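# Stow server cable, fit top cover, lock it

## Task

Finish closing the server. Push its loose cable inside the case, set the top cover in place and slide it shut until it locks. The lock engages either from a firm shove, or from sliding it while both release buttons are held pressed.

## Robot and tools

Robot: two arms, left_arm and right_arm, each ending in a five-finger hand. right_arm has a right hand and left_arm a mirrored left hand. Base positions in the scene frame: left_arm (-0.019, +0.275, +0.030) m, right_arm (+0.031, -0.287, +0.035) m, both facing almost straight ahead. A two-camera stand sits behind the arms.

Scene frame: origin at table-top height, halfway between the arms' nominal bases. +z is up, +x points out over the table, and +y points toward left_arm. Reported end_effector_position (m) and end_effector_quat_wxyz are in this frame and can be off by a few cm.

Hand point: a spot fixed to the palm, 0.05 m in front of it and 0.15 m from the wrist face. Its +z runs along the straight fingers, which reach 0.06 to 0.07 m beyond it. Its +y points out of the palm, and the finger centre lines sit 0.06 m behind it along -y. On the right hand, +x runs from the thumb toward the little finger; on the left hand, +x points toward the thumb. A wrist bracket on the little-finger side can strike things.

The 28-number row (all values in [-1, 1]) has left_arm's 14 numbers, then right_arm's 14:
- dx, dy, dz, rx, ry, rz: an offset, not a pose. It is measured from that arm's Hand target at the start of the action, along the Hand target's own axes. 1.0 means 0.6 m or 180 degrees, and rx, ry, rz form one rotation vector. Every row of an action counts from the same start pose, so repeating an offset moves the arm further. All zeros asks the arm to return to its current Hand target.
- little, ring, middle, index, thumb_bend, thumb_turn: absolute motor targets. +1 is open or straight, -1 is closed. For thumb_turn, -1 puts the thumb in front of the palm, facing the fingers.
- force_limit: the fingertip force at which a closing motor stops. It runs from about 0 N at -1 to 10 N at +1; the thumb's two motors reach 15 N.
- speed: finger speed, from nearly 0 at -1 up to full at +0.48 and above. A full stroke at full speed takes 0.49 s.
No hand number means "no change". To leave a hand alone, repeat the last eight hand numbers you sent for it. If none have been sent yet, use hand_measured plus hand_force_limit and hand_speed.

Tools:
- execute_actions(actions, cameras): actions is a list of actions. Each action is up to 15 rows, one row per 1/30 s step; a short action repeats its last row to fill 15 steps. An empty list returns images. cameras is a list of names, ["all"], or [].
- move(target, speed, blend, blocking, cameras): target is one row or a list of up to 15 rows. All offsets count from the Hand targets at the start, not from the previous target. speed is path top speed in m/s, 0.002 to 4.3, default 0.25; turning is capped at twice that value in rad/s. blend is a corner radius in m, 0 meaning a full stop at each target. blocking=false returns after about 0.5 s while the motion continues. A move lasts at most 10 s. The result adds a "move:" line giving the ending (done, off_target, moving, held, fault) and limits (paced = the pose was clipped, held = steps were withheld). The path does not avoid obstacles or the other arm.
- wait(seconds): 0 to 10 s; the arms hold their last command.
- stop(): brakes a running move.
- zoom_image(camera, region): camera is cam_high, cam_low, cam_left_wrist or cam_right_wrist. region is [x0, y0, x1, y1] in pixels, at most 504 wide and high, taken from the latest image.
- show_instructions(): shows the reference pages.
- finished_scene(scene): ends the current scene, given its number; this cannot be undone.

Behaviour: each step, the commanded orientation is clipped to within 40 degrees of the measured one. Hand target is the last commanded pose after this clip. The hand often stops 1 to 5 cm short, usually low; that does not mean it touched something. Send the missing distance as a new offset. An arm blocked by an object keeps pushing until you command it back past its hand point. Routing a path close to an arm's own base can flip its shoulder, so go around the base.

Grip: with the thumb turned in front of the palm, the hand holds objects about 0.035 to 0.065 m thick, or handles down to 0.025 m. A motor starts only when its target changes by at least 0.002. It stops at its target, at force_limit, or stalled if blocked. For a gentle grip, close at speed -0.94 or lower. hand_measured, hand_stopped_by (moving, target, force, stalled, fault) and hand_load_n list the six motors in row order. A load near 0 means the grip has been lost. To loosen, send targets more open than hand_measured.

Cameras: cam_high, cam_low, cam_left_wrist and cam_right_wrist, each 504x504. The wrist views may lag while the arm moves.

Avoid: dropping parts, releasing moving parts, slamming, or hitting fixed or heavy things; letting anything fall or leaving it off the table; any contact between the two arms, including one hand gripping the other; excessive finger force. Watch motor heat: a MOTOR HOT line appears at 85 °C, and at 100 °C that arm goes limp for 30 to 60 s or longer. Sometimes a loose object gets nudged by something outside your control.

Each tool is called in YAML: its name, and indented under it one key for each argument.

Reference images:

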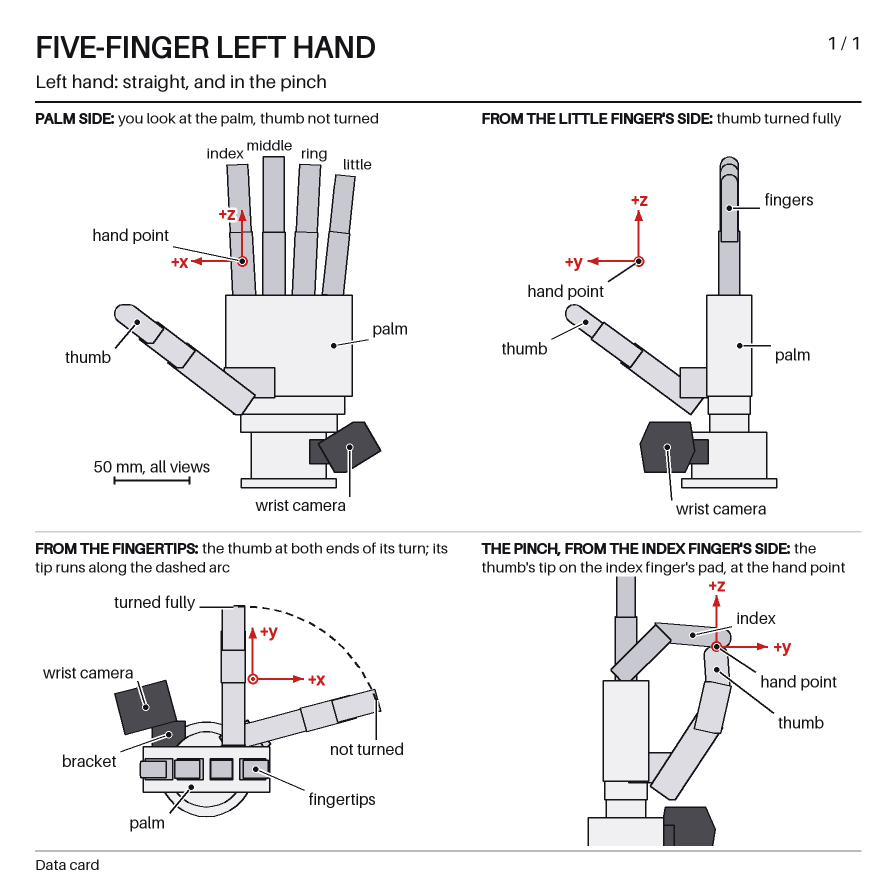

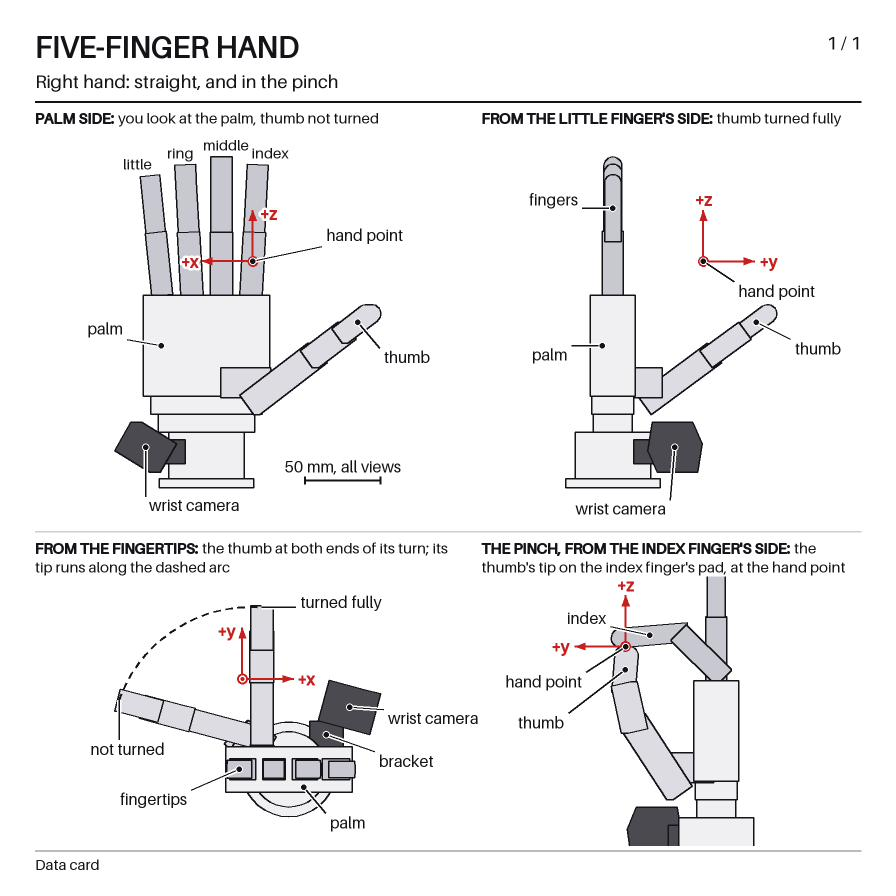

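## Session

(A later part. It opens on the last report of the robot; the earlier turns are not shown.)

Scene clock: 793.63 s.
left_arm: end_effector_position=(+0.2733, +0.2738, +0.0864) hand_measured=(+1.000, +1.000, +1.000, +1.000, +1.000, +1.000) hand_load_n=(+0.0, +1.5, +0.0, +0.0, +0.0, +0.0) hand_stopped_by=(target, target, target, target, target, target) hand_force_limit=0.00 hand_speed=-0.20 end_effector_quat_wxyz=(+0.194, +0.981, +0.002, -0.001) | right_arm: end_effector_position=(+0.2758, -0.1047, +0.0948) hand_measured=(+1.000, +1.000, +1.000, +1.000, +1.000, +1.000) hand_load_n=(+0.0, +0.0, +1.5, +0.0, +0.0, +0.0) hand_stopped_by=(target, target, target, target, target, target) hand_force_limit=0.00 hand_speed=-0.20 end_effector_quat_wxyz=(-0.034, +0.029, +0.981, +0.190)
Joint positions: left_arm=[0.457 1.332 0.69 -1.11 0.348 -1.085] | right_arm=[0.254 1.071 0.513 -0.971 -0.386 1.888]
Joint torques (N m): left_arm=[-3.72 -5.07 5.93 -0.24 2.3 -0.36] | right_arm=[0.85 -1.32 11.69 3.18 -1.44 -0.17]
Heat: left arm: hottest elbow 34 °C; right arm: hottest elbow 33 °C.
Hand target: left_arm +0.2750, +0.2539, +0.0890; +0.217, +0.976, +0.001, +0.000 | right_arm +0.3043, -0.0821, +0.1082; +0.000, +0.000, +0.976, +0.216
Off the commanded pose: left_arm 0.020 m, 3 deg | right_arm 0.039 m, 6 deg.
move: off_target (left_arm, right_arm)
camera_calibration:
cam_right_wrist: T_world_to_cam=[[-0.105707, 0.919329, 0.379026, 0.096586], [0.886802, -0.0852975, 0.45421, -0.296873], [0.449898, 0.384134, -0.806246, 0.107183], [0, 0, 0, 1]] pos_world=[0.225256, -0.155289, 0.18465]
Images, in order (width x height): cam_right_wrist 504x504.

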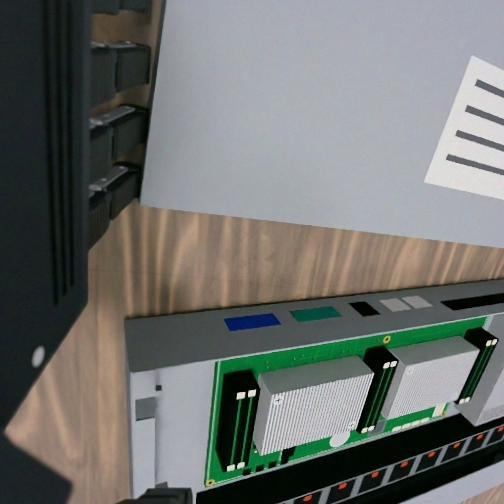

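move:
  target: [0, 0, 0, 0, 0, 0, 1, 1, 1, 1, 1, 1, 0, -0.2, -0.0, 0.0106, -0.0227, 0, 0, 0, 1, 1, 1, 1, 1, 1, 0, -0.2]
  speed: 0.04
  cameras: ["cam_right_wrist", "cam_left_wrist", "cam_low"]

zoom_image:
  camera: "cam_low"
  region: [120, 200, 210, 260]

Scene clock: 797.20 s.
left_arm: end_effector_position=(+0.2736, +0.2737, +0.0864) hand_measured=(+1.000, +1.000, +1.000, +1.000, +1.000, +1.000) hand_load_n=(+0.0, +1.5, +0.0, +0.0, +0.0, +0.0) hand_stopped_by=(target, target, target, target, target, target) hand_force_limit=0.00 hand_speed=-0.20 end_effector_quat_wxyz=(+0.194, +0.981, +0.002, -0.001) | right_arm: end_effector_position=(+0.2758, -0.1048, +0.0955) hand_measured=(+1.000, +1.000, +1.000, +1.000, +1.000, +1.000) hand_load_n=(+0.0, +0.0, +1.0, +0.5, +0.0, -0.5) hand_stopped_by=(target, target, target, target, target, target) hand_force_limit=0.00 hand_speed=-0.20 end_effector_quat_wxyz=(-0.035, +0.030, +0.981, +0.189)
Joint positions: left_arm=[0.456 1.332 0.69 -1.109 0.348 -1.086] | right_arm=[0.254 1.071 0.516 -0.976 -0.386 1.888]
Joint torques (N m): left_arm=[-3.66 -5.01 5.93 -0.34 2.3 -0.35] | right_arm=[0.97 -3.14 13.57 1.32 -1.48 -0.15]
Heat: left arm: hottest elbow 34 °C; right arm: hottest elbow 33 °C.
Hand target: left_arm +0.2750, +0.2539, +0.0890; +0.217, +0.976, +0.001, +0.000 | right_arm +0.3042, -0.0821, +0.1232; +0.000, +0.000, +0.976, +0.216
Off the commanded pose: left_arm 0.020 m, 3 deg | right_arm 0.046 m, 6 deg.
move: off_target (left_arm, right_arm)
camera_calibration:
cam_left_wrist: T_world_to_cam=[[0.284235, 0.882601, -0.374467, -0.282801], [0.833954, -0.0349071, 0.550729, -0.265169], [0.473003, -0.468824, -0.745971, 0.179711], [0, 0, 0, 1]] pos_world=[0.216517, 0.324597, 0.174196]
cam_right_wrist: T_world_to_cam=[[-0.104854, 0.919702, 0.378356, 0.0962545], [0.887762, -0.0849022, 0.452406, -0.297282], [0.448202, 0.383326, -0.807574, 0.108323], [0, 0, 0, 1]] pos_world=[0.225458, -0.155289, 0.185553]
Images, in order (width x height): cam_low 504x504, cam_left_wrist 504x504, cam_right_wrist 504x504.

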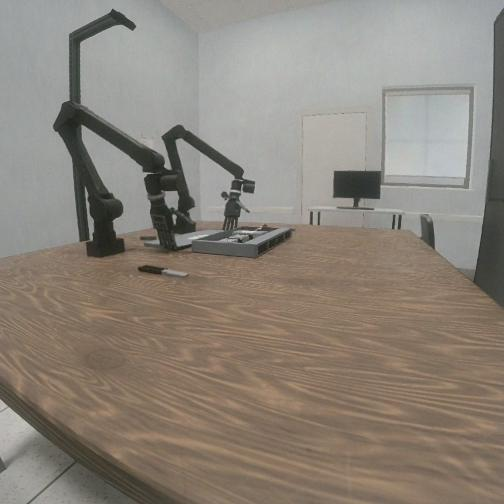

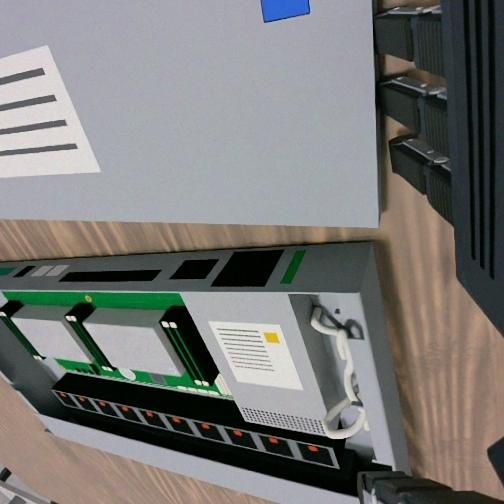

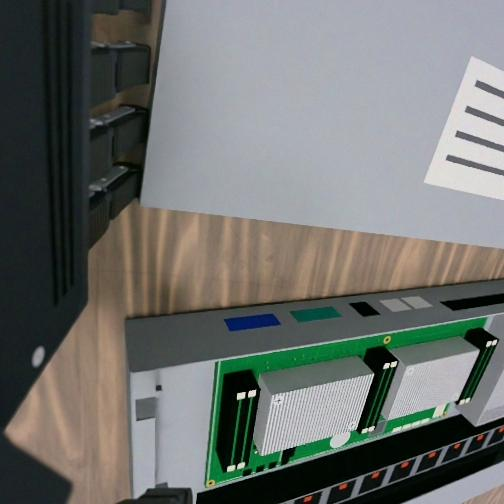

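Scaled by 5.600 from the camera's 504x504 image, which has a finer 720x720 frame.

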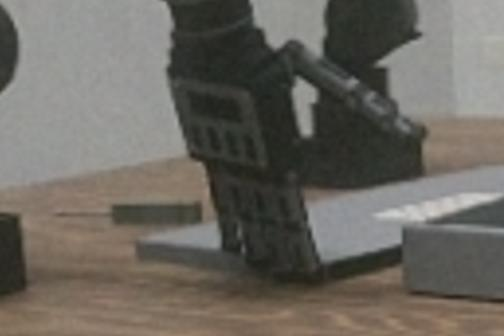

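move:
  target: [0, 0, 0, 0, 0, 0, 1, 1, 1, 1, 1, 1, 0, -0.2, -0.0, 0.0056, -0.0121, 0, 0, 0, 1, 1, 1, 1, 1, 1, 0, -0.2]
  speed: 0.04
  cameras: ["cam_right_wrist"]

Scene clock: 801.47 s.
left_arm: end_effector_position=(+0.2737, +0.2736, +0.0864) hand_measured=(+1.000, +1.000, +1.000, +1.000, +1.000, +1.000) hand_load_n=(+0.0, +1.5, +0.0, +0.0, +0.0, +0.0) hand_stopped_by=(target, target, target, target, target, target) hand_force_limit=0.00 hand_speed=-0.20 end_effector_quat_wxyz=(+0.194, +0.981, +0.002, -0.001) | right_arm: end_effector_position=(+0.2758, -0.1049, +0.0959) hand_measured=(+1.000, +1.000, +1.000, +1.000, +1.000, +1.000) hand_load_n=(+0.5, +0.0, +1.0, +0.5, +0.0, +0.0) hand_stopped_by=(target, target, target, target, target, target) hand_force_limit=0.00 hand_speed=-0.20 end_effector_quat_wxyz=(-0.036, +0.030, +0.981, +0.189)
Joint positions: left_arm=[0.456 1.332 0.69 -1.109 0.348 -1.087] | right_arm=[0.254 1.071 0.518 -0.979 -0.385 1.888]
Joint torques (N m): left_arm=[-3.43 -5.07 5.94 -0.36 2.29 -0.34] | right_arm=[1.08 -4.07 14.6 0.44 -1.51 -0.14]
Motor temperatures (°C): left_arm=[27 28 34 25 35 22] | right_arm=[26 26 34 25 32 26]
Heat: left arm: hottest wrist yaw 35 °C; right arm: hottest elbow 34 °C.
Hand target: left_arm +0.2750, +0.2539, +0.0890; +0.217, +0.976, +0.001, +0.000 | right_arm +0.3042, -0.0821, +0.1311; +0.000, +0.000, +0.976, +0.216
Off the commanded pose: left_arm 0.020 m, 3 deg | right_arm 0.051 m, 6 deg.
move: off_target (left_arm, right_arm)
camera_calibration:
cam_right_wrist: T_world_to_cam=[[-0.104398, 0.920123, 0.377459, 0.0962139], [0.888364, -0.0843514, 0.451326, -0.297537], [0.447114, 0.382438, -0.808598, 0.108936], [0, 0, 0, 1]] pos_world=[0.225659, -0.155288, 0.186055]
Images, in order (width x height): cam_right_wrist 504x504.

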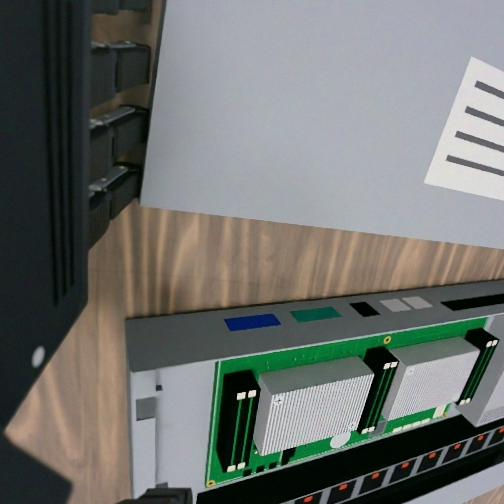

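move:
  target: [0, 0, 0, 0, 0, 0, 1, 1, 1, 1, 1, 1, 0, -0.2, -0.0, 0.0085, -0.0181, 0, 0, 0, 1, 1, 1, 1, 1, 1, 0, -0.2]
  speed: 0.04
  cameras: ["cam_right_wrist"]

Scene clock: 805.07 s.
left_arm: end_effector_position=(+0.2759, +0.2712, +0.0869) hand_measured=(+1.000, +1.000, +1.000, +1.000, +1.000, +1.000) hand_load_n=(+0.0, +1.5, +0.0, +0.0, +0.0, +0.0) hand_stopped_by=(target, target, target, target, target, target) hand_force_limit=0.00 hand_speed=-0.20 end_effector_quat_wxyz=(+0.196, +0.981, +0.000, +0.003) | right_arm: end_effector_position=(+0.2742, -0.1067, +0.0983) hand_measured=(+1.000, +1.000, +1.000, +1.000, +1.000, +1.000) hand_load_n=(+0.0, +0.0, +0.5, +0.5, +0.0, +0.0) hand_stopped_by=(target, target, target, target, target, target) hand_force_limit=0.00 hand_speed=-0.20 end_effector_quat_wxyz=(-0.044, +0.032, +0.982, +0.182)
Joint positions: left_arm=[0.448 1.332 0.689 -1.101 0.356 -1.09] | right_arm=[0.254 1.071 0.531 -1.013 -0.377 1.888]
Joint torques (N m): left_arm=[-3.08 -5.01 5.98 -0.51 2.01 -0.32] | right_arm=[1.14 -5.25 15.17 0.05 -1.81 -0.14]
Heat: left arm: hottest wrist yaw 35 °C; right arm: hottest elbow 34 °C.
Hand target: left_arm +0.2750, +0.2538, +0.0890; +0.217, +0.976, +0.001, +0.000 | right_arm +0.3043, -0.0821, +0.1431; +0.000, +0.000, +0.976, +0.216
Off the commanded pose: left_arm 0.017 m, 3 deg | right_arm 0.059 m, 7 deg.
move: off_target (left_arm, right_arm)
camera_calibration:
cam_right_wrist: T_world_to_cam=[[-0.0974966, 0.925076, 0.367054, 0.0964556], [0.896273, -0.0787187, 0.43646, -0.297367], [0.432653, 0.371534, -0.821446, 0.116379], [0, 0, 0, 1]] pos_world=[0.225574, -0.155876, 0.189984]
Images, in order (width x height): cam_right_wrist 504x504.

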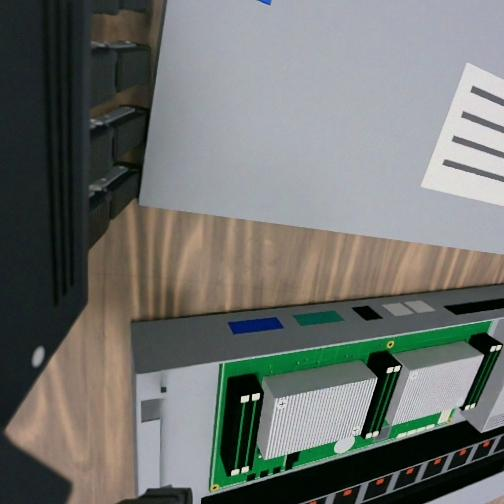

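move:
  target: [0, 0.0428, -0.0444, 0, 0, 0, 1, 1, 1, 1, 1, 1, 0, -0.2, -0.0, 0.0217, 0.0009, 0, 0, 0, 1, 1, 1, 1, 1, 1, 0, -0.2]
  speed: 0.03
  cameras: ["cam_right_wrist", "cam_left_wrist", "cam_low"]

zoom_image:
  camera: "cam_low"
  region: [120, 200, 210, 260]

Scene clock: 812.00 s.
left_arm: end_effector_position=(+0.2738, +0.2664, +0.1048) hand_measured=(+1.000, +1.000, +1.000, +1.000, +1.000, +1.000) hand_load_n=(+0.0, +2.5, +0.0, +0.0, +0.0, +0.0) hand_stopped_by=(target, target, target, target, target, target) hand_force_limit=0.00 hand_speed=-0.20 end_effector_quat_wxyz=(+0.182, +0.983, +0.000, +0.009) | right_arm: end_effector_position=(+0.2755, -0.1057, +0.1010) hand_measured=(+1.000, +1.000, +1.000, +1.000, +1.000, +1.000) hand_load_n=(+0.0, +0.0, +1.5, +0.5, +0.0, +0.0) hand_stopped_by=(target, target, target, target, target, target) hand_force_limit=0.00 hand_speed=-0.20 end_effector_quat_wxyz=(-0.040, +0.037, +0.984, +0.170)
Joint positions: left_arm=[0.426 1.261 0.696 -1.144 0.34 -1.12] | right_arm=[0.277 1.059 0.54 -1.023 -0.35 1.923]
Joint torques (N m): left_arm=[-4.07 -5.3 9.31 -2.95 2.84 -0.44] | right_arm=[2.61 -4.89 15.64 0.5 -2.63 -0.09]
Heat: left arm: hottest wrist yaw 36 °C; right arm: hottest elbow 35 °C.
Hand target: left_arm +0.2749, +0.2418, +0.1239; +0.217, +0.976, +0.001, +0.000 | right_arm +0.3043, -0.0699, +0.1482; +0.000, +0.000, +0.976, +0.216
Off the commanded pose: left_arm 0.031 m, 4 deg | right_arm 0.066 m, 8 deg.
move: off_target (left_arm, right_arm)
camera_calibration:
cam_left_wrist: T_world_to_cam=[[0.292375, 0.891277, -0.346614, -0.27702], [0.822227, -0.0492086, 0.567029, -0.270351], [0.488324, -0.450781, -0.74722, 0.181099], [0, 0, 0, 1]] pos_world=[0.214848, 0.315234, 0.192599]
cam_right_wrist: T_world_to_cam=[[-0.0908934, 0.93475, 0.343483, 0.0962817], [0.892793, -0.0763215, 0.443954, -0.299165], [0.441201, 0.347011, -0.827602, 0.113295], [0, 0, 0, 1]] pos_world=[0.225858, -0.152147, 0.193508]
Images, in order (width x height): cam_low 504x504, cam_left_wrist 504x504, cam_right_wrist 504x504.

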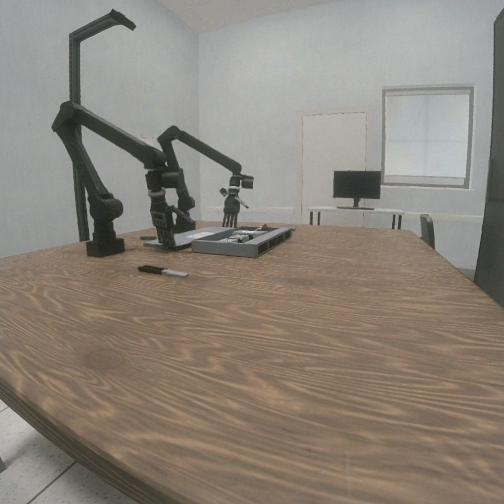

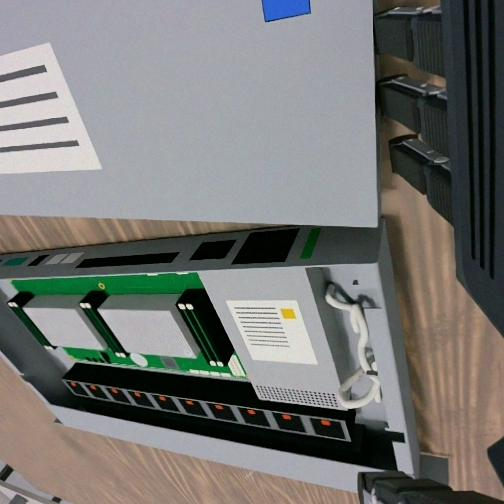

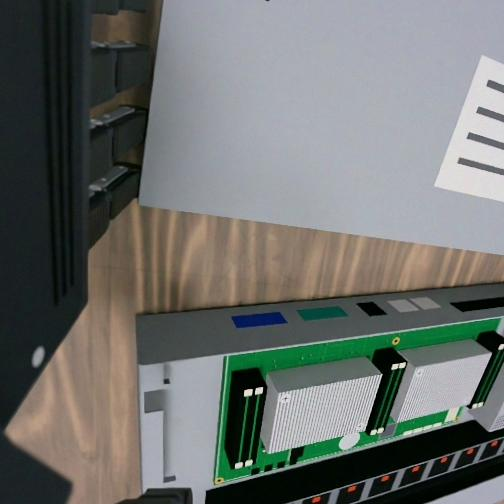

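Scaled by 5.600 from the camera's 504x504 image, which has a finer 720x720 frame.

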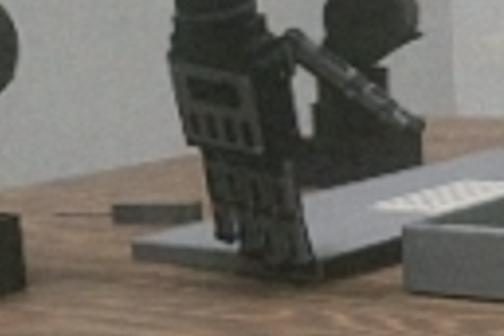

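move:
  target: [0, 0, 0, 0, 0, 0, 1, 1, 1, 1, 1, 1, 0, -0.2, 0.0333, 0.0226, -0.017, 0, 0, 0, 1, 1, 1, 1, 1, 1, 0, -0.2]
  speed: 0.03
  cameras: ["cam_right_wrist", "cam_left_wrist"]

Scene clock: 817.73 s.
left_arm: end_effector_position=(+0.2727, +0.2676, +0.1037) hand_measured=(+1.000, +1.000, +1.000, +1.000, +1.000, +1.000) hand_load_n=(+0.0, +2.5, +0.0, +0.0, +0.0, -0.5) hand_stopped_by=(target, target, target, target, target, target) hand_force_limit=0.00 hand_speed=-0.20 end_effector_quat_wxyz=(+0.178, +0.984, +0.000, +0.007) | right_arm: end_effector_position=(+0.2640, -0.1024, +0.1135) hand_measured=(+1.000, +1.000, +1.000, +1.000, +1.000, +1.000) hand_load_n=(+0.0, +0.0, +1.5, +1.0, +0.0, +0.0) hand_stopped_by=(target, target, target, target, target, target) hand_force_limit=0.00 hand_speed=-0.20 end_effector_quat_wxyz=(-0.035, +0.044, +0.985, +0.161)
Joint positions: left_arm=[0.426 1.261 0.696 -1.146 0.331 -1.121] | right_arm=[0.325 0.986 0.54 -1.074 -0.328 1.989]
Joint torques (N m): left_arm=[-4.07 -5.19 9.25 -2.81 3.23 -0.43] | right_arm=[3.14 -4.78 15.49 0.59 -3.14 -0.17]
Heat: left arm: hottest wrist yaw 38 °C; right arm: hottest elbow 36 °C.
Hand target: left_arm +0.2749, +0.2418, +0.1239; +0.217, +0.976, +0.001, +0.000 | right_arm +0.2844, -0.0620, +0.1632; +0.000, +0.000, +0.976, +0.216
Off the commanded pose: left_arm 0.033 m, 5 deg | right_arm 0.067 m, 9 deg.
move: off_target (left_arm, right_arm)
camera_calibration:
cam_left_wrist: T_world_to_cam=[[0.29099, 0.893856, -0.341095, -0.279043], [0.82532, -0.0541977, 0.562059, -0.267817], [0.483913, -0.445066, -0.753488, 0.181629], [0, 0, 0, 1]] pos_world=[0.21434, 0.315746, 0.192204]
cam_right_wrist: T_world_to_cam=[[-0.0784293, 0.942423, 0.325096, 0.0873421], [0.888961, -0.0814836, 0.450675, -0.294504], [0.451217, 0.324344, -0.831387, 0.12304], [0, 0, 0, 1]] pos_world=[0.213135, -0.146218, 0.206625]
Images, in order (width x height): cam_left_wrist 504x504, cam_right_wrist 504x504.

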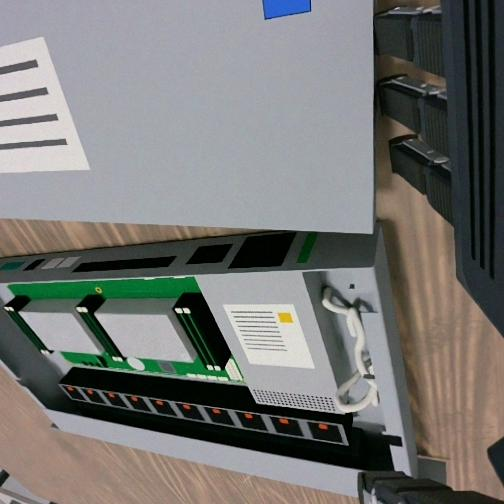

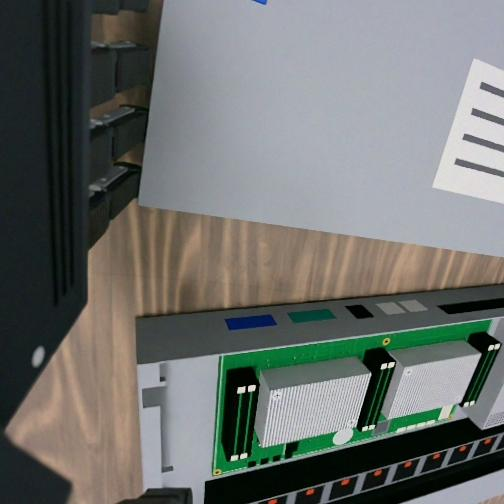

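move:
  target: [0, 0.0211, -0.0453, 0, 0, 0, 1, 1, 1, 1, 1, 1, 0, -0.2, -0.0333, 0.0070, -0.0151, 0, 0, 0, 1, 1, 1, 1, 1, 1, 0, -0.2]
  speed: 0.03
  cameras: ["cam_right_wrist", "cam_left_wrist", "cam_low"]

Scene clock: 825.30 s.
left_arm: end_effector_position=(+0.2746, +0.2684, +0.1331) hand_measured=(+1.000, +1.000, +1.000, +1.000, +1.000, +1.000) hand_load_n=(+0.0, +2.5, +0.0, +0.0, +0.0, +0.0) hand_stopped_by=(target, target, target, target, target, target) hand_force_limit=0.00 hand_speed=-0.20 end_effector_quat_wxyz=(+0.177, +0.984, -0.001, +0.009) | right_arm: end_effector_position=(+0.2694, -0.1003, +0.1182) hand_measured=(+1.000, +1.000, +1.000, +1.000, +1.000, +1.000) hand_load_n=(+0.0, +0.0, +1.5, +1.0, +0.0, +0.0) hand_stopped_by=(target, target, target, target, target, target) hand_force_limit=0.00 hand_speed=-0.20 end_effector_quat_wxyz=(-0.046, +0.044, +0.985, +0.158)
Joint positions: left_arm=[0.426 1.216 0.747 -1.238 0.331 -1.121] | right_arm=[0.325 1.016 0.576 -1.102 -0.329 1.986]
Joint torques (N m): left_arm=[-4.13 -4.89 9.76 -3 3.2 -0.41] | right_arm=[0.73 -3.96 17.26 0.85 -3.11 -0.38]
Motor temperatures (°C): left_arm=[27 28 34 25 41 22] | right_arm=[26 26 37 25 39 26]
Heat: left arm: hottest wrist yaw 41 °C; right arm: hottest wrist yaw 39 °C.
Hand target: left_arm +0.2749, +0.2419, +0.1540; +0.217, +0.976, +0.001, +0.000 | right_arm +0.3043, -0.0621, +0.1730; +0.000, +0.001, +0.976, +0.216
Off the commanded pose: left_arm 0.034 m, 5 deg | right_arm 0.075 m, 10 deg.
move: off_target (left_arm, right_arm)
camera_calibration:
cam_left_wrist: T_world_to_cam=[[0.2926, 0.894439, -0.338178, -0.271327], [0.822679, -0.055194, 0.565821, -0.285382], [0.487427, -0.443771, -0.751985, 0.201713], [0, 0, 0, 1]] pos_world=[0.215847, 0.316449, 0.221403]
cam_right_wrist: T_world_to_cam=[[-0.0746767, 0.944241, 0.320674, 0.0839635], [0.898586, -0.075719, 0.432216, -0.301205], [0.432397, 0.32043, -0.842827, 0.129905], [0, 0, 0, 1]] pos_world=[0.220758, -0.143714, 0.212748]
Images, in order (width x height): cam_low 504x504, cam_left_wrist 504x504, cam_right_wrist 504x504.

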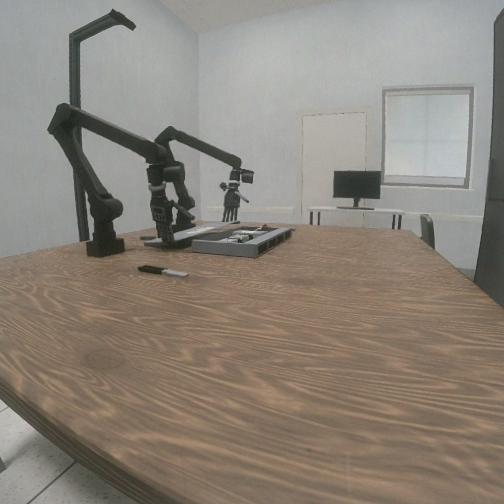

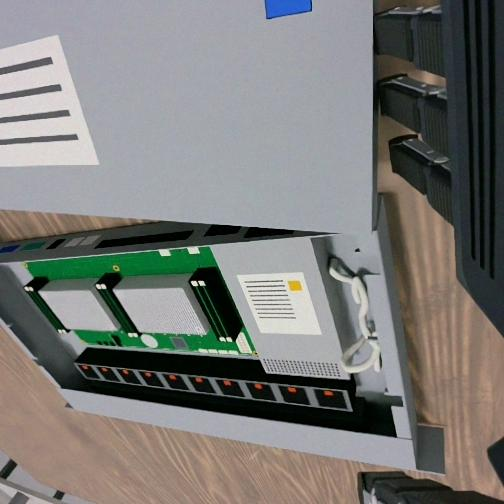

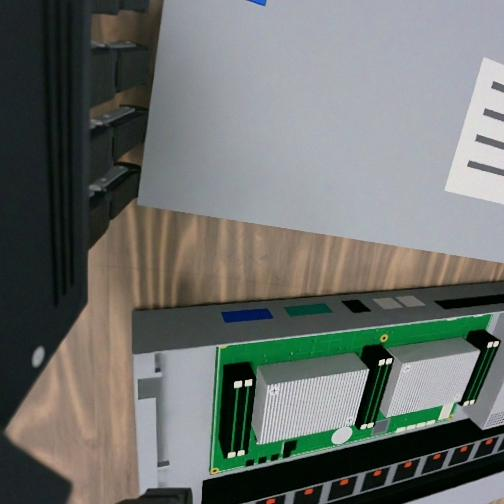

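move:
  target: [0, 0, 0, 0, 0, 0, 1, 1, 1, 1, 1, 1, 0, -0.2, 0, 0.0176, -0.0378, 0, 0, 0, 1, 1, 1, 1, 1, 1, 0, -0.2]
  speed: 0.03
  cameras: ["cam_right_wrist", "cam_left_wrist"]

Scene clock: 831.33 s.
left_arm: end_effector_position=(+0.2742, +0.2688, +0.1327) hand_measured=(+1.000, +1.000, +1.000, +1.000, +1.000, +1.000) hand_load_n=(-0.5, +3.0, +0.0, +0.0, +0.0, +0.0) hand_stopped_by=(target, target, target, target, target, target) hand_force_limit=0.00 hand_speed=-0.20 end_effector_quat_wxyz=(+0.176, +0.984, -0.001, +0.008) | right_arm: end_effector_position=(+0.2719, -0.0999, +0.1382) hand_measured=(+1.000, +1.000, +1.000, +1.000, +1.000, +1.000) hand_load_n=(+0.0, +0.0, +1.5, +1.0, +0.0, +0.0) hand_stopped_by=(target, target, target, target, target, target) hand_force_limit=0.00 hand_speed=-0.20 end_effector_quat_wxyz=(-0.053, +0.043, +0.986, +0.155)
Joint positions: left_arm=[0.426 1.216 0.747 -1.239 0.327 -1.121] | right_arm=[0.322 1.008 0.63 -1.181 -0.329 1.978]
Joint torques (N m): left_arm=[-4.07 -5.19 9.72 -2.93 3.35 -0.41] | right_arm=[0.97 -5.19 17.39 0.92 -3.13 -0.32]
Heat: left arm: hottest wrist yaw 43 °C; right arm: hottest wrist yaw 41 °C.
Hand target: left_arm +0.2749, +0.2419, +0.1540; +0.217, +0.976, +0.001, +0.000 | right_arm +0.3043, -0.0621, +0.1981; +0.000, +0.000, +0.976, +0.216
Off the commanded pose: left_arm 0.034 m, 5 deg | right_arm 0.078 m, 11 deg.
move: off_target (left_arm, right_arm)
camera_calibration:
cam_left_wrist: T_world_to_cam=[[0.292279, 0.895223, -0.336376, -0.271972], [0.823872, -0.0571038, 0.563892, -0.284379], [0.485601, -0.441945, -0.754239, 0.202099], [0, 0, 0, 1]] pos_world=[0.215644, 0.316553, 0.221305]
cam_right_wrist: T_world_to_cam=[[-0.0746999, 0.94525, 0.317682, 0.077887], [0.904686, -0.0697706, 0.420328, -0.311287], [0.41948, 0.318801, -0.849943, 0.149849], [0, 0, 0, 1]] pos_world=[0.224576, -0.143114, 0.233463]
Images, in order (width x height): cam_left_wrist 504x504, cam_right_wrist 504x504.

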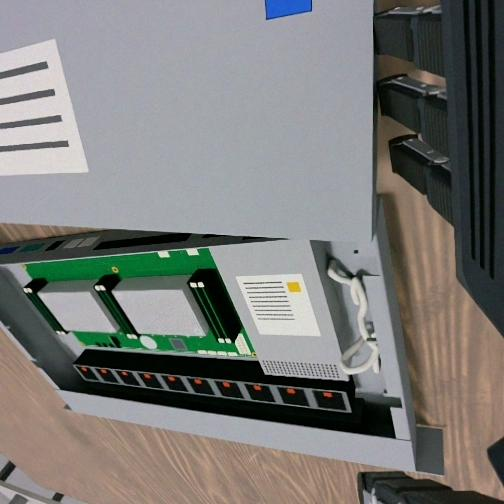

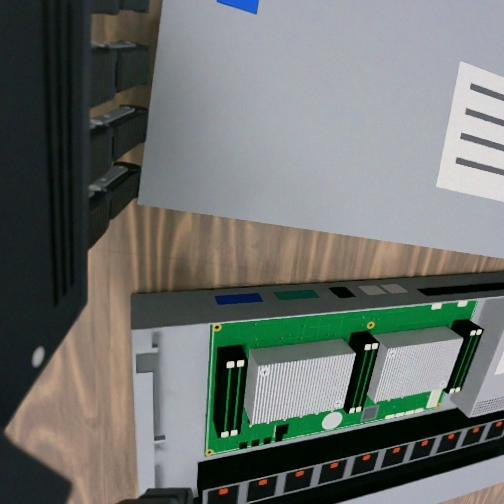

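wait:
  seconds: 0
  cameras: ["cam_high", "cam_low"]

zoom_image:
  camera: "cam_low"
  region: [120, 200, 240, 270]

zoom_image:
  camera: "cam_high"
  region: [230, 130, 440, 330]

Scene clock: 837.43 s.
left_arm: end_effector_position=(+0.2742, +0.2688, +0.1327) hand_measured=(+1.000, +1.000, +1.000, +1.000, +1.000, +1.000) hand_load_n=(+0.0, +2.5, +0.0, +0.0, +0.0, +0.0) hand_stopped_by=(target, target, target, target, target, target) hand_force_limit=0.00 hand_speed=-0.20 end_effector_quat_wxyz=(+0.176, +0.984, -0.001, +0.008) | right_arm: end_effector_position=(+0.2718, -0.0999, +0.1381) hand_measured=(+1.000, +1.000, +1.000, +1.000, +1.000, +1.000) hand_load_n=(+0.0, +0.0, +1.5, +0.5, +0.0, +0.0) hand_stopped_by=(target, target, target, target, target, target) hand_force_limit=0.00 hand_speed=-0.20 end_effector_quat_wxyz=(-0.053, +0.043, +0.986, +0.155)
Joint positions: left_arm=[0.426 1.216 0.747 -1.239 0.327 -1.121] | right_arm=[0.322 1.008 0.63 -1.182 -0.329 1.978]
Joint torques (N m): left_arm=[-4.07 -4.95 9.7 -2.95 3.34 -0.42] | right_arm=[1.03 -5.3 17.39 0.88 -3.13 -0.32]
Heat: left arm: hottest wrist yaw 45 °C; right arm: hottest wrist yaw 43 °C.
Hand target: left_arm +0.2749, +0.2419, +0.1540; +0.217, +0.976, +0.001, +0.000 | right_arm +0.3042, -0.0621, +0.1980; +0.000, +0.000, +0.976, +0.216
Off the commanded pose: left_arm 0.034 m, 5 deg | right_arm 0.078 m, 11 deg.
Images, in order (width x height): cam_high 504x504, cam_low 504x504.

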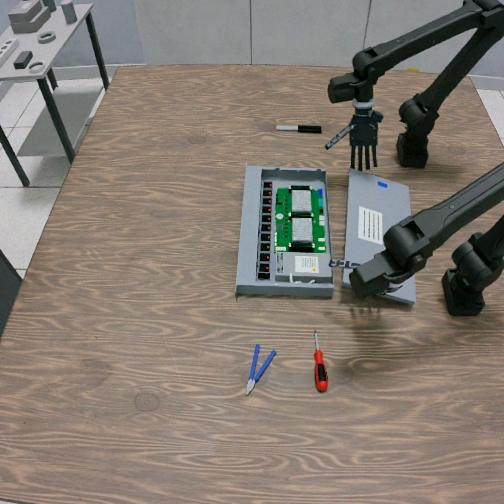

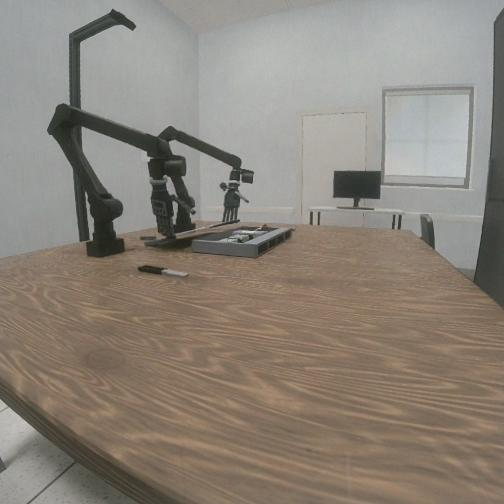

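Scaled by 4.200 from the camera's 504x504 image, which has a finer 720x720 frame.

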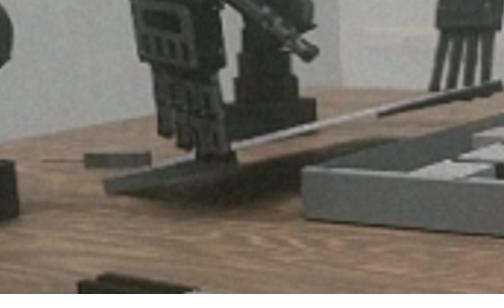

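Scaled by 2.400 from the camera's 504x504 image, which has a finer 720x720 frame.

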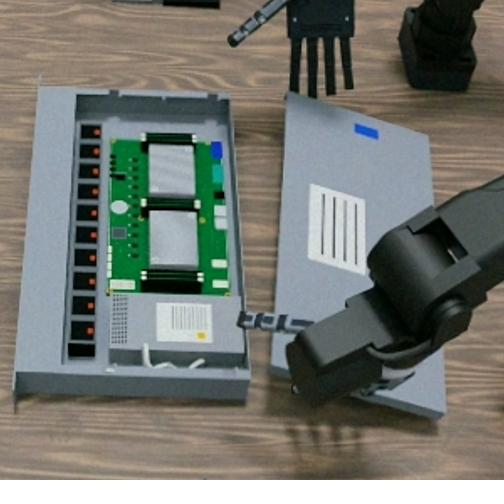

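move:
  target:
    - [0, 0.0141, -0.0302, 0, 0, 0, 1, 1, 1, 1, 1, 1, 0, -0.2, 0, 0.0141, -0.0302, 0, 0, 0, 1, 1, 1, 1, 1, 1, 0, -0.2]
    - [0.075, 0.0141, -0.0302, 0, 0, 0, 1, 1, 1, 1, 1, 1, 0, -0.2, -0.1, 0.0141, -0.0302, 0, 0, 0, 1, 1, 1, 1, 1, 1, 0, -0.2]
  speed: 0.03
  cameras: ["cam_right_wrist", "cam_left_wrist", "cam_low"]

zoom_image:
  camera: "cam_low"
  region: [120, 200, 240, 270]

Scene clock: 847.77 s.
left_arm: end_effector_position=(+0.3076, +0.2709, +0.1522) hand_measured=(+1.000, +1.000, +1.000, +1.000, +1.000, +1.000) hand_load_n=(+0.0, +0.5, +2.0, +0.0, -0.5, +0.0) hand_stopped_by=(target, target, target, target, target, target) hand_force_limit=0.00 hand_speed=-0.20 end_effector_quat_wxyz=(+0.182, +0.983, +0.018, -0.008) | right_arm: end_effector_position=(+0.3325, -0.0991, +0.1711) hand_measured=(+1.000, +1.000, +1.000, +1.000, +1.000, +1.000) hand_load_n=(+0.0, +0.0, +0.5, +1.5, +0.0, +0.0) hand_stopped_by=(target, target, target, target, target, target) hand_force_limit=0.00 hand_speed=-0.20 end_effector_quat_wxyz=(-0.048, +0.048, +0.985, +0.161)
Joint positions: left_arm=[0.388 1.289 0.864 -1.299 0.334 -1.194] | right_arm=[0.256 1.146 0.81 -1.231 -0.338 1.921]
Joint torques (N m): left_arm=[-5.01 -5.3 11.02 -1.62 3.45 -0.17] | right_arm=[1.32 -5.54 16.31 1.65 -3.13 -0.4]
Motor temperatures (°C): left_arm=[27 27 35 25 47 22] | right_arm=[26 26 41 25 45 26]
Heat: left arm: hottest wrist yaw 47 °C; right arm: hottest wrist yaw 45 °C.
Hand target: left_arm +0.3199, +0.2421, +0.1738; +0.217, +0.976, +0.001, +0.000 | right_arm +0.3643, -0.0620, +0.2182; +0.000, +0.000, +0.976, +0.216
Off the commanded pose: left_arm 0.038 m, 5 deg | right_arm 0.068 m, 10 deg.
move: off_target (left_arm, right_arm)
camera_calibration:
cam_left_wrist: T_world_to_cam=[[0.250472, 0.899573, -0.357817, -0.262116], [0.846256, -0.0239216, 0.532239, -0.333805], [0.470228, -0.436115, -0.767261, 0.206632], [0, 0, 0, 1]] pos_world=[0.250973, 0.317922, 0.242415]
cam_right_wrist: T_world_to_cam=[[-0.0659927, 0.94252, 0.327569, 0.0663677], [0.900467, -0.0851806, 0.426502, -0.381203], [0.429889, 0.323111, -0.843087, 0.14791], [0, 0, 0, 1]] pos_world=[0.284056, -0.142815, 0.265545]
Images, in order (width x height): cam_low 504x504, cam_left_wrist 504x504, cam_right_wrist 504x504.

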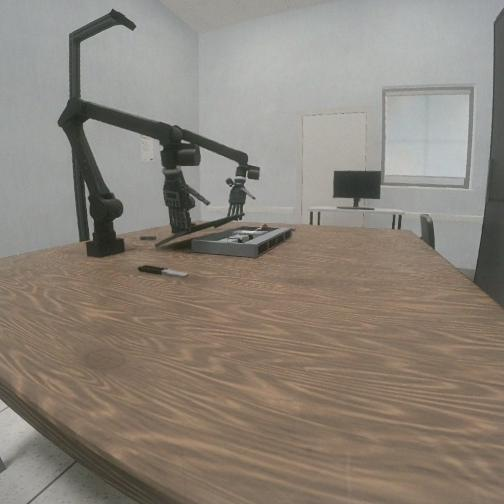

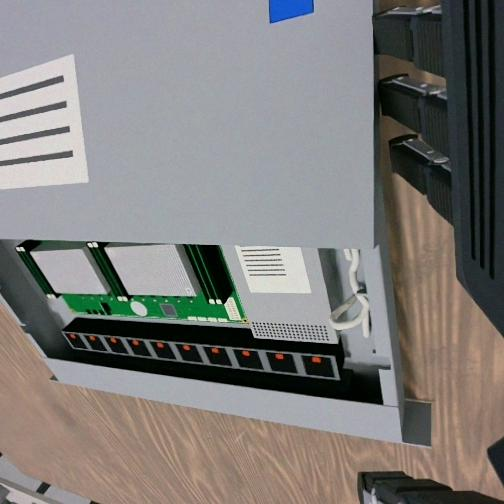

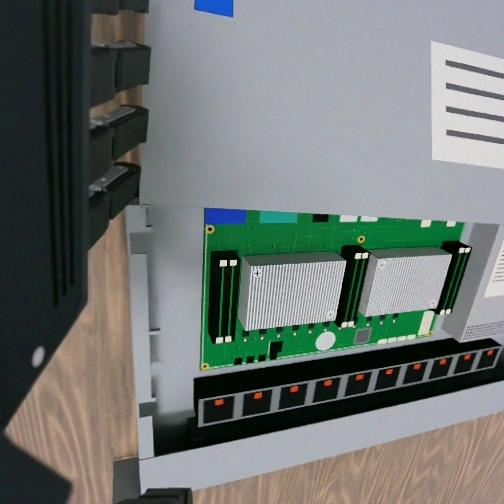

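Scaled by 4.200 from the camera's 504x504 image, which has a finer 720x720 frame.

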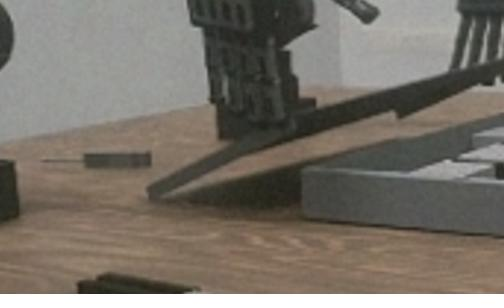

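wait:
  seconds: 0
  cameras: ["cam_high"]

zoom_image:
  camera: "cam_high"
  region: [230, 130, 440, 330]

Scene clock: 876.83 s.
left_arm: end_effector_position=(+0.3076, +0.2709, +0.1522) hand_measured=(+1.000, +1.000, +1.000, +1.000, +1.000, +1.000) hand_load_n=(+0.0, +0.5, +1.5, +0.0, +0.0, +0.0) hand_stopped_by=(target, target, target, target, target, target) hand_force_limit=0.00 hand_speed=-0.20 end_effector_quat_wxyz=(+0.182, +0.983, +0.019, -0.008) | right_arm: end_effector_position=(+0.3326, -0.0991, +0.1710) hand_measured=(+1.000, +1.000, +1.000, +1.000, +1.000, +1.000) hand_load_n=(+0.0, +0.0, +0.5, +1.5, +0.0, +0.0) hand_stopped_by=(target, target, target, target, target, target) hand_force_limit=0.00 hand_speed=-0.20 end_effector_quat_wxyz=(-0.048, +0.048, +0.985, +0.161)
Joint positions: left_arm=[0.388 1.289 0.864 -1.299 0.334 -1.194] | right_arm=[0.256 1.146 0.81 -1.231 -0.338 1.921]
Joint torques (N m): left_arm=[-4.95 -5.25 11.04 -1.61 3.47 -0.18] | right_arm=[1.32 -5.6 16.32 1.63 -3.13 -0.4]
Motor temperatures (°C): left_arm=[27 27 37 25 54 22] | right_arm=[26 27 43 25 49 26]
Heat: left arm: hottest wrist yaw 54 °C; right arm: hottest wrist yaw 49 °C.
Hand target: left_arm +0.3199, +0.2421, +0.1738; +0.217, +0.976, +0.001, +0.000 | right_arm +0.3643, -0.0620, +0.2182; +0.000, +0.000, +0.976, +0.216
Off the commanded pose: left_arm 0.038 m, 5 deg | right_arm 0.068 m, 10 deg.
Images, in order (width x height): cam_high 504x504.

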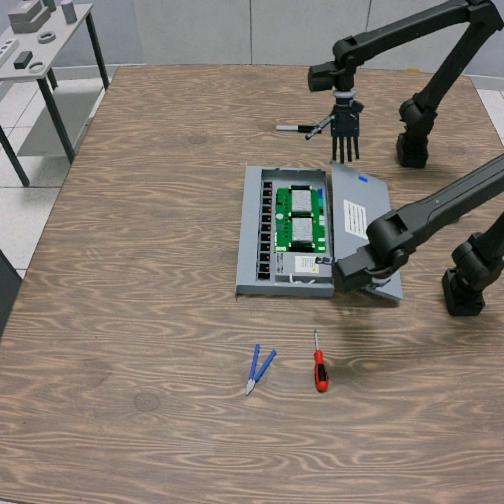

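Scaled by 2.400 from the camera's 504x504 image, which has a finer 720x720 frame.

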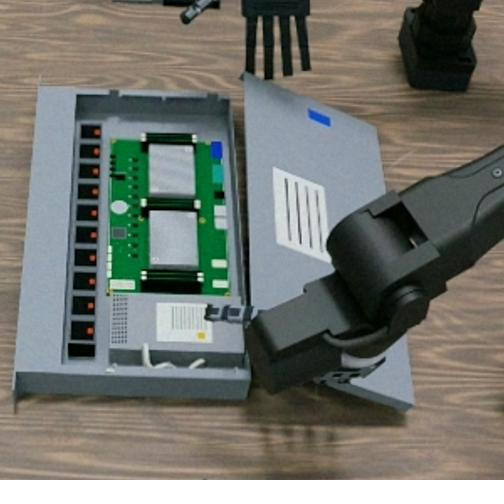

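move:
  target: [0.15, 0.0123, 0.0131, 0, 0, 0, 1, 1, 1, 1, 1, 1, 0, -0.2, -0.15, -0.0249, 0.0141, 0, 0, 0, 1, 1, 1, 1, 1, 1, 0, -0.2]
  speed: 0.04
  cameras: ["cam_right_wrist", "cam_left_wrist", "cam_low", "cam_high"]

zoom_image:
  camera: "cam_low"
  region: [140, 190, 300, 270]

Scene clock: 885.30 s.
left_arm: end_effector_position=(+0.3903, +0.2658, +0.1447) hand_measured=(+1.000, +1.000, +1.000, +1.000, +1.000, +1.000) hand_load_n=(+0.0, +1.0, +1.5, +0.0, +0.0, +0.0) hand_stopped_by=(target, target, target, target, target, target) hand_force_limit=0.00 hand_speed=-0.20 end_effector_quat_wxyz=(+0.187, +0.982, +0.024, -0.019) | right_arm: end_effector_position=(+0.4166, -0.1065, +0.1660) hand_measured=(+1.000, +1.000, +1.000, +1.000, +1.000, +1.000) hand_load_n=(+0.0, +0.0, +0.5, +1.5, +0.0, +0.0) hand_stopped_by=(target, target, target, target, target, target) hand_force_limit=0.00 hand_speed=-0.20 end_effector_quat_wxyz=(-0.050, +0.048, +0.983, +0.172)
Joint positions: left_arm=[0.298 1.504 1.056 -1.268 0.351 -1.294] | right_arm=[0.169 1.382 0.991 -1.206 -0.36 1.828]
Joint torques (N m): left_arm=[-5.36 -8.29 11.81 -0.84 3.34 -0.26] | right_arm=[1.55 -7.53 16.1 1.78 -2.66 -0.39]
Motor temperatures (°C): left_arm=[28 27 37 25 55 22] | right_arm=[26 27 43 25 50 26]
Heat: left arm: hottest wrist yaw 55 °C; right arm: hottest wrist yaw 50 °C.
Hand target: left_arm +0.4099, +0.2321, +0.1700; +0.217, +0.976, +0.001, +0.000 | right_arm +0.4543, -0.0722, +0.2041; +0.000, +0.000, +0.976, +0.216
Off the commanded pose: left_arm 0.046 m, 5 deg | right_arm 0.064 m, 9 deg.
move: off_target (left_arm, right_arm)
camera_calibration:
cam_left_wrist: T_world_to_cam=[[0.23657, 0.897059, -0.373255, -0.272615], [0.85808, -0.0126886, 0.513359, -0.404726], [0.455777, -0.441728, -0.772751, 0.16772], [0, 0, 0, 1]] pos_world=[0.335337, 0.313503, 0.23562]
cam_right_wrist: T_world_to_cam=[[-0.0654361, 0.934571, 0.349706, 0.0758986], [0.901511, -0.0948718, 0.422228, -0.456037], [0.42778, 0.342893, -0.836319, 0.111812], [0, 0, 0, 1]] pos_world=[0.368258, -0.152537, 0.25952]

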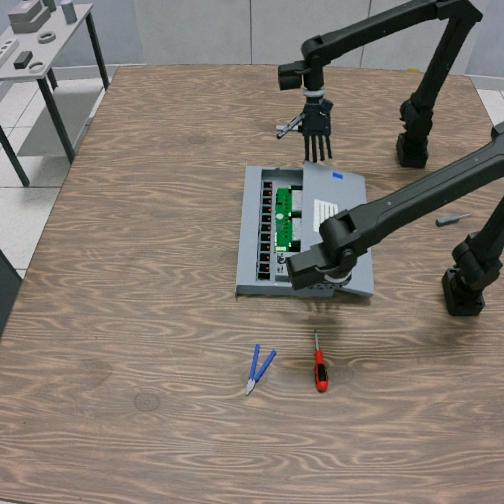

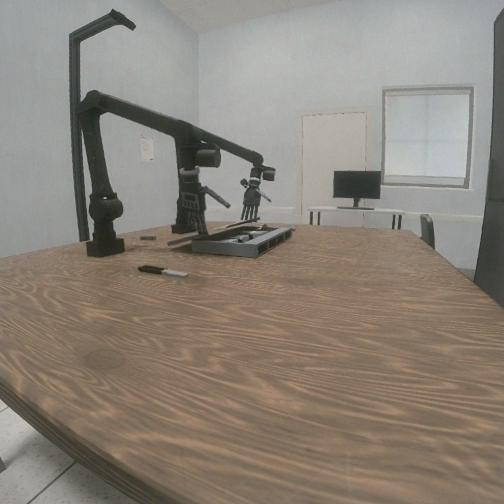

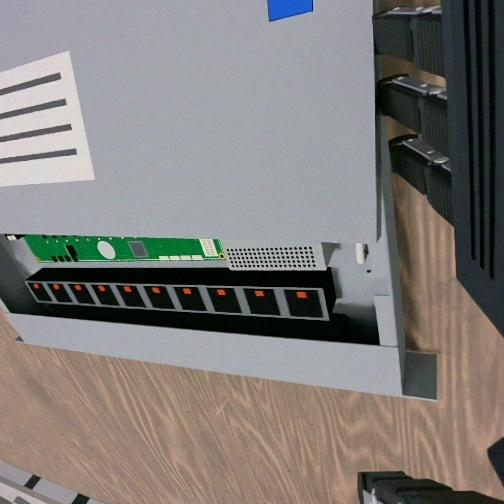

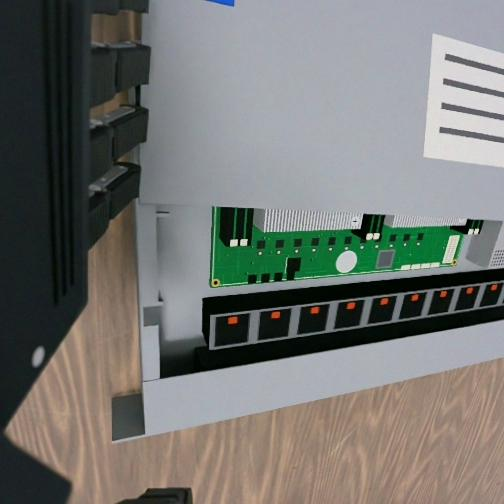

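Scaled by 3.150 from the camera's 504x504 image, which has a finer 720x720 frame.

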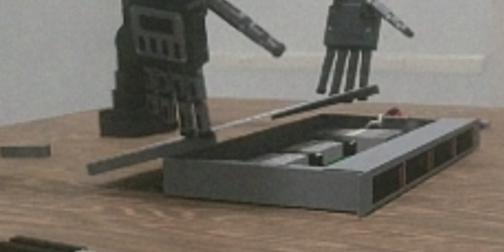

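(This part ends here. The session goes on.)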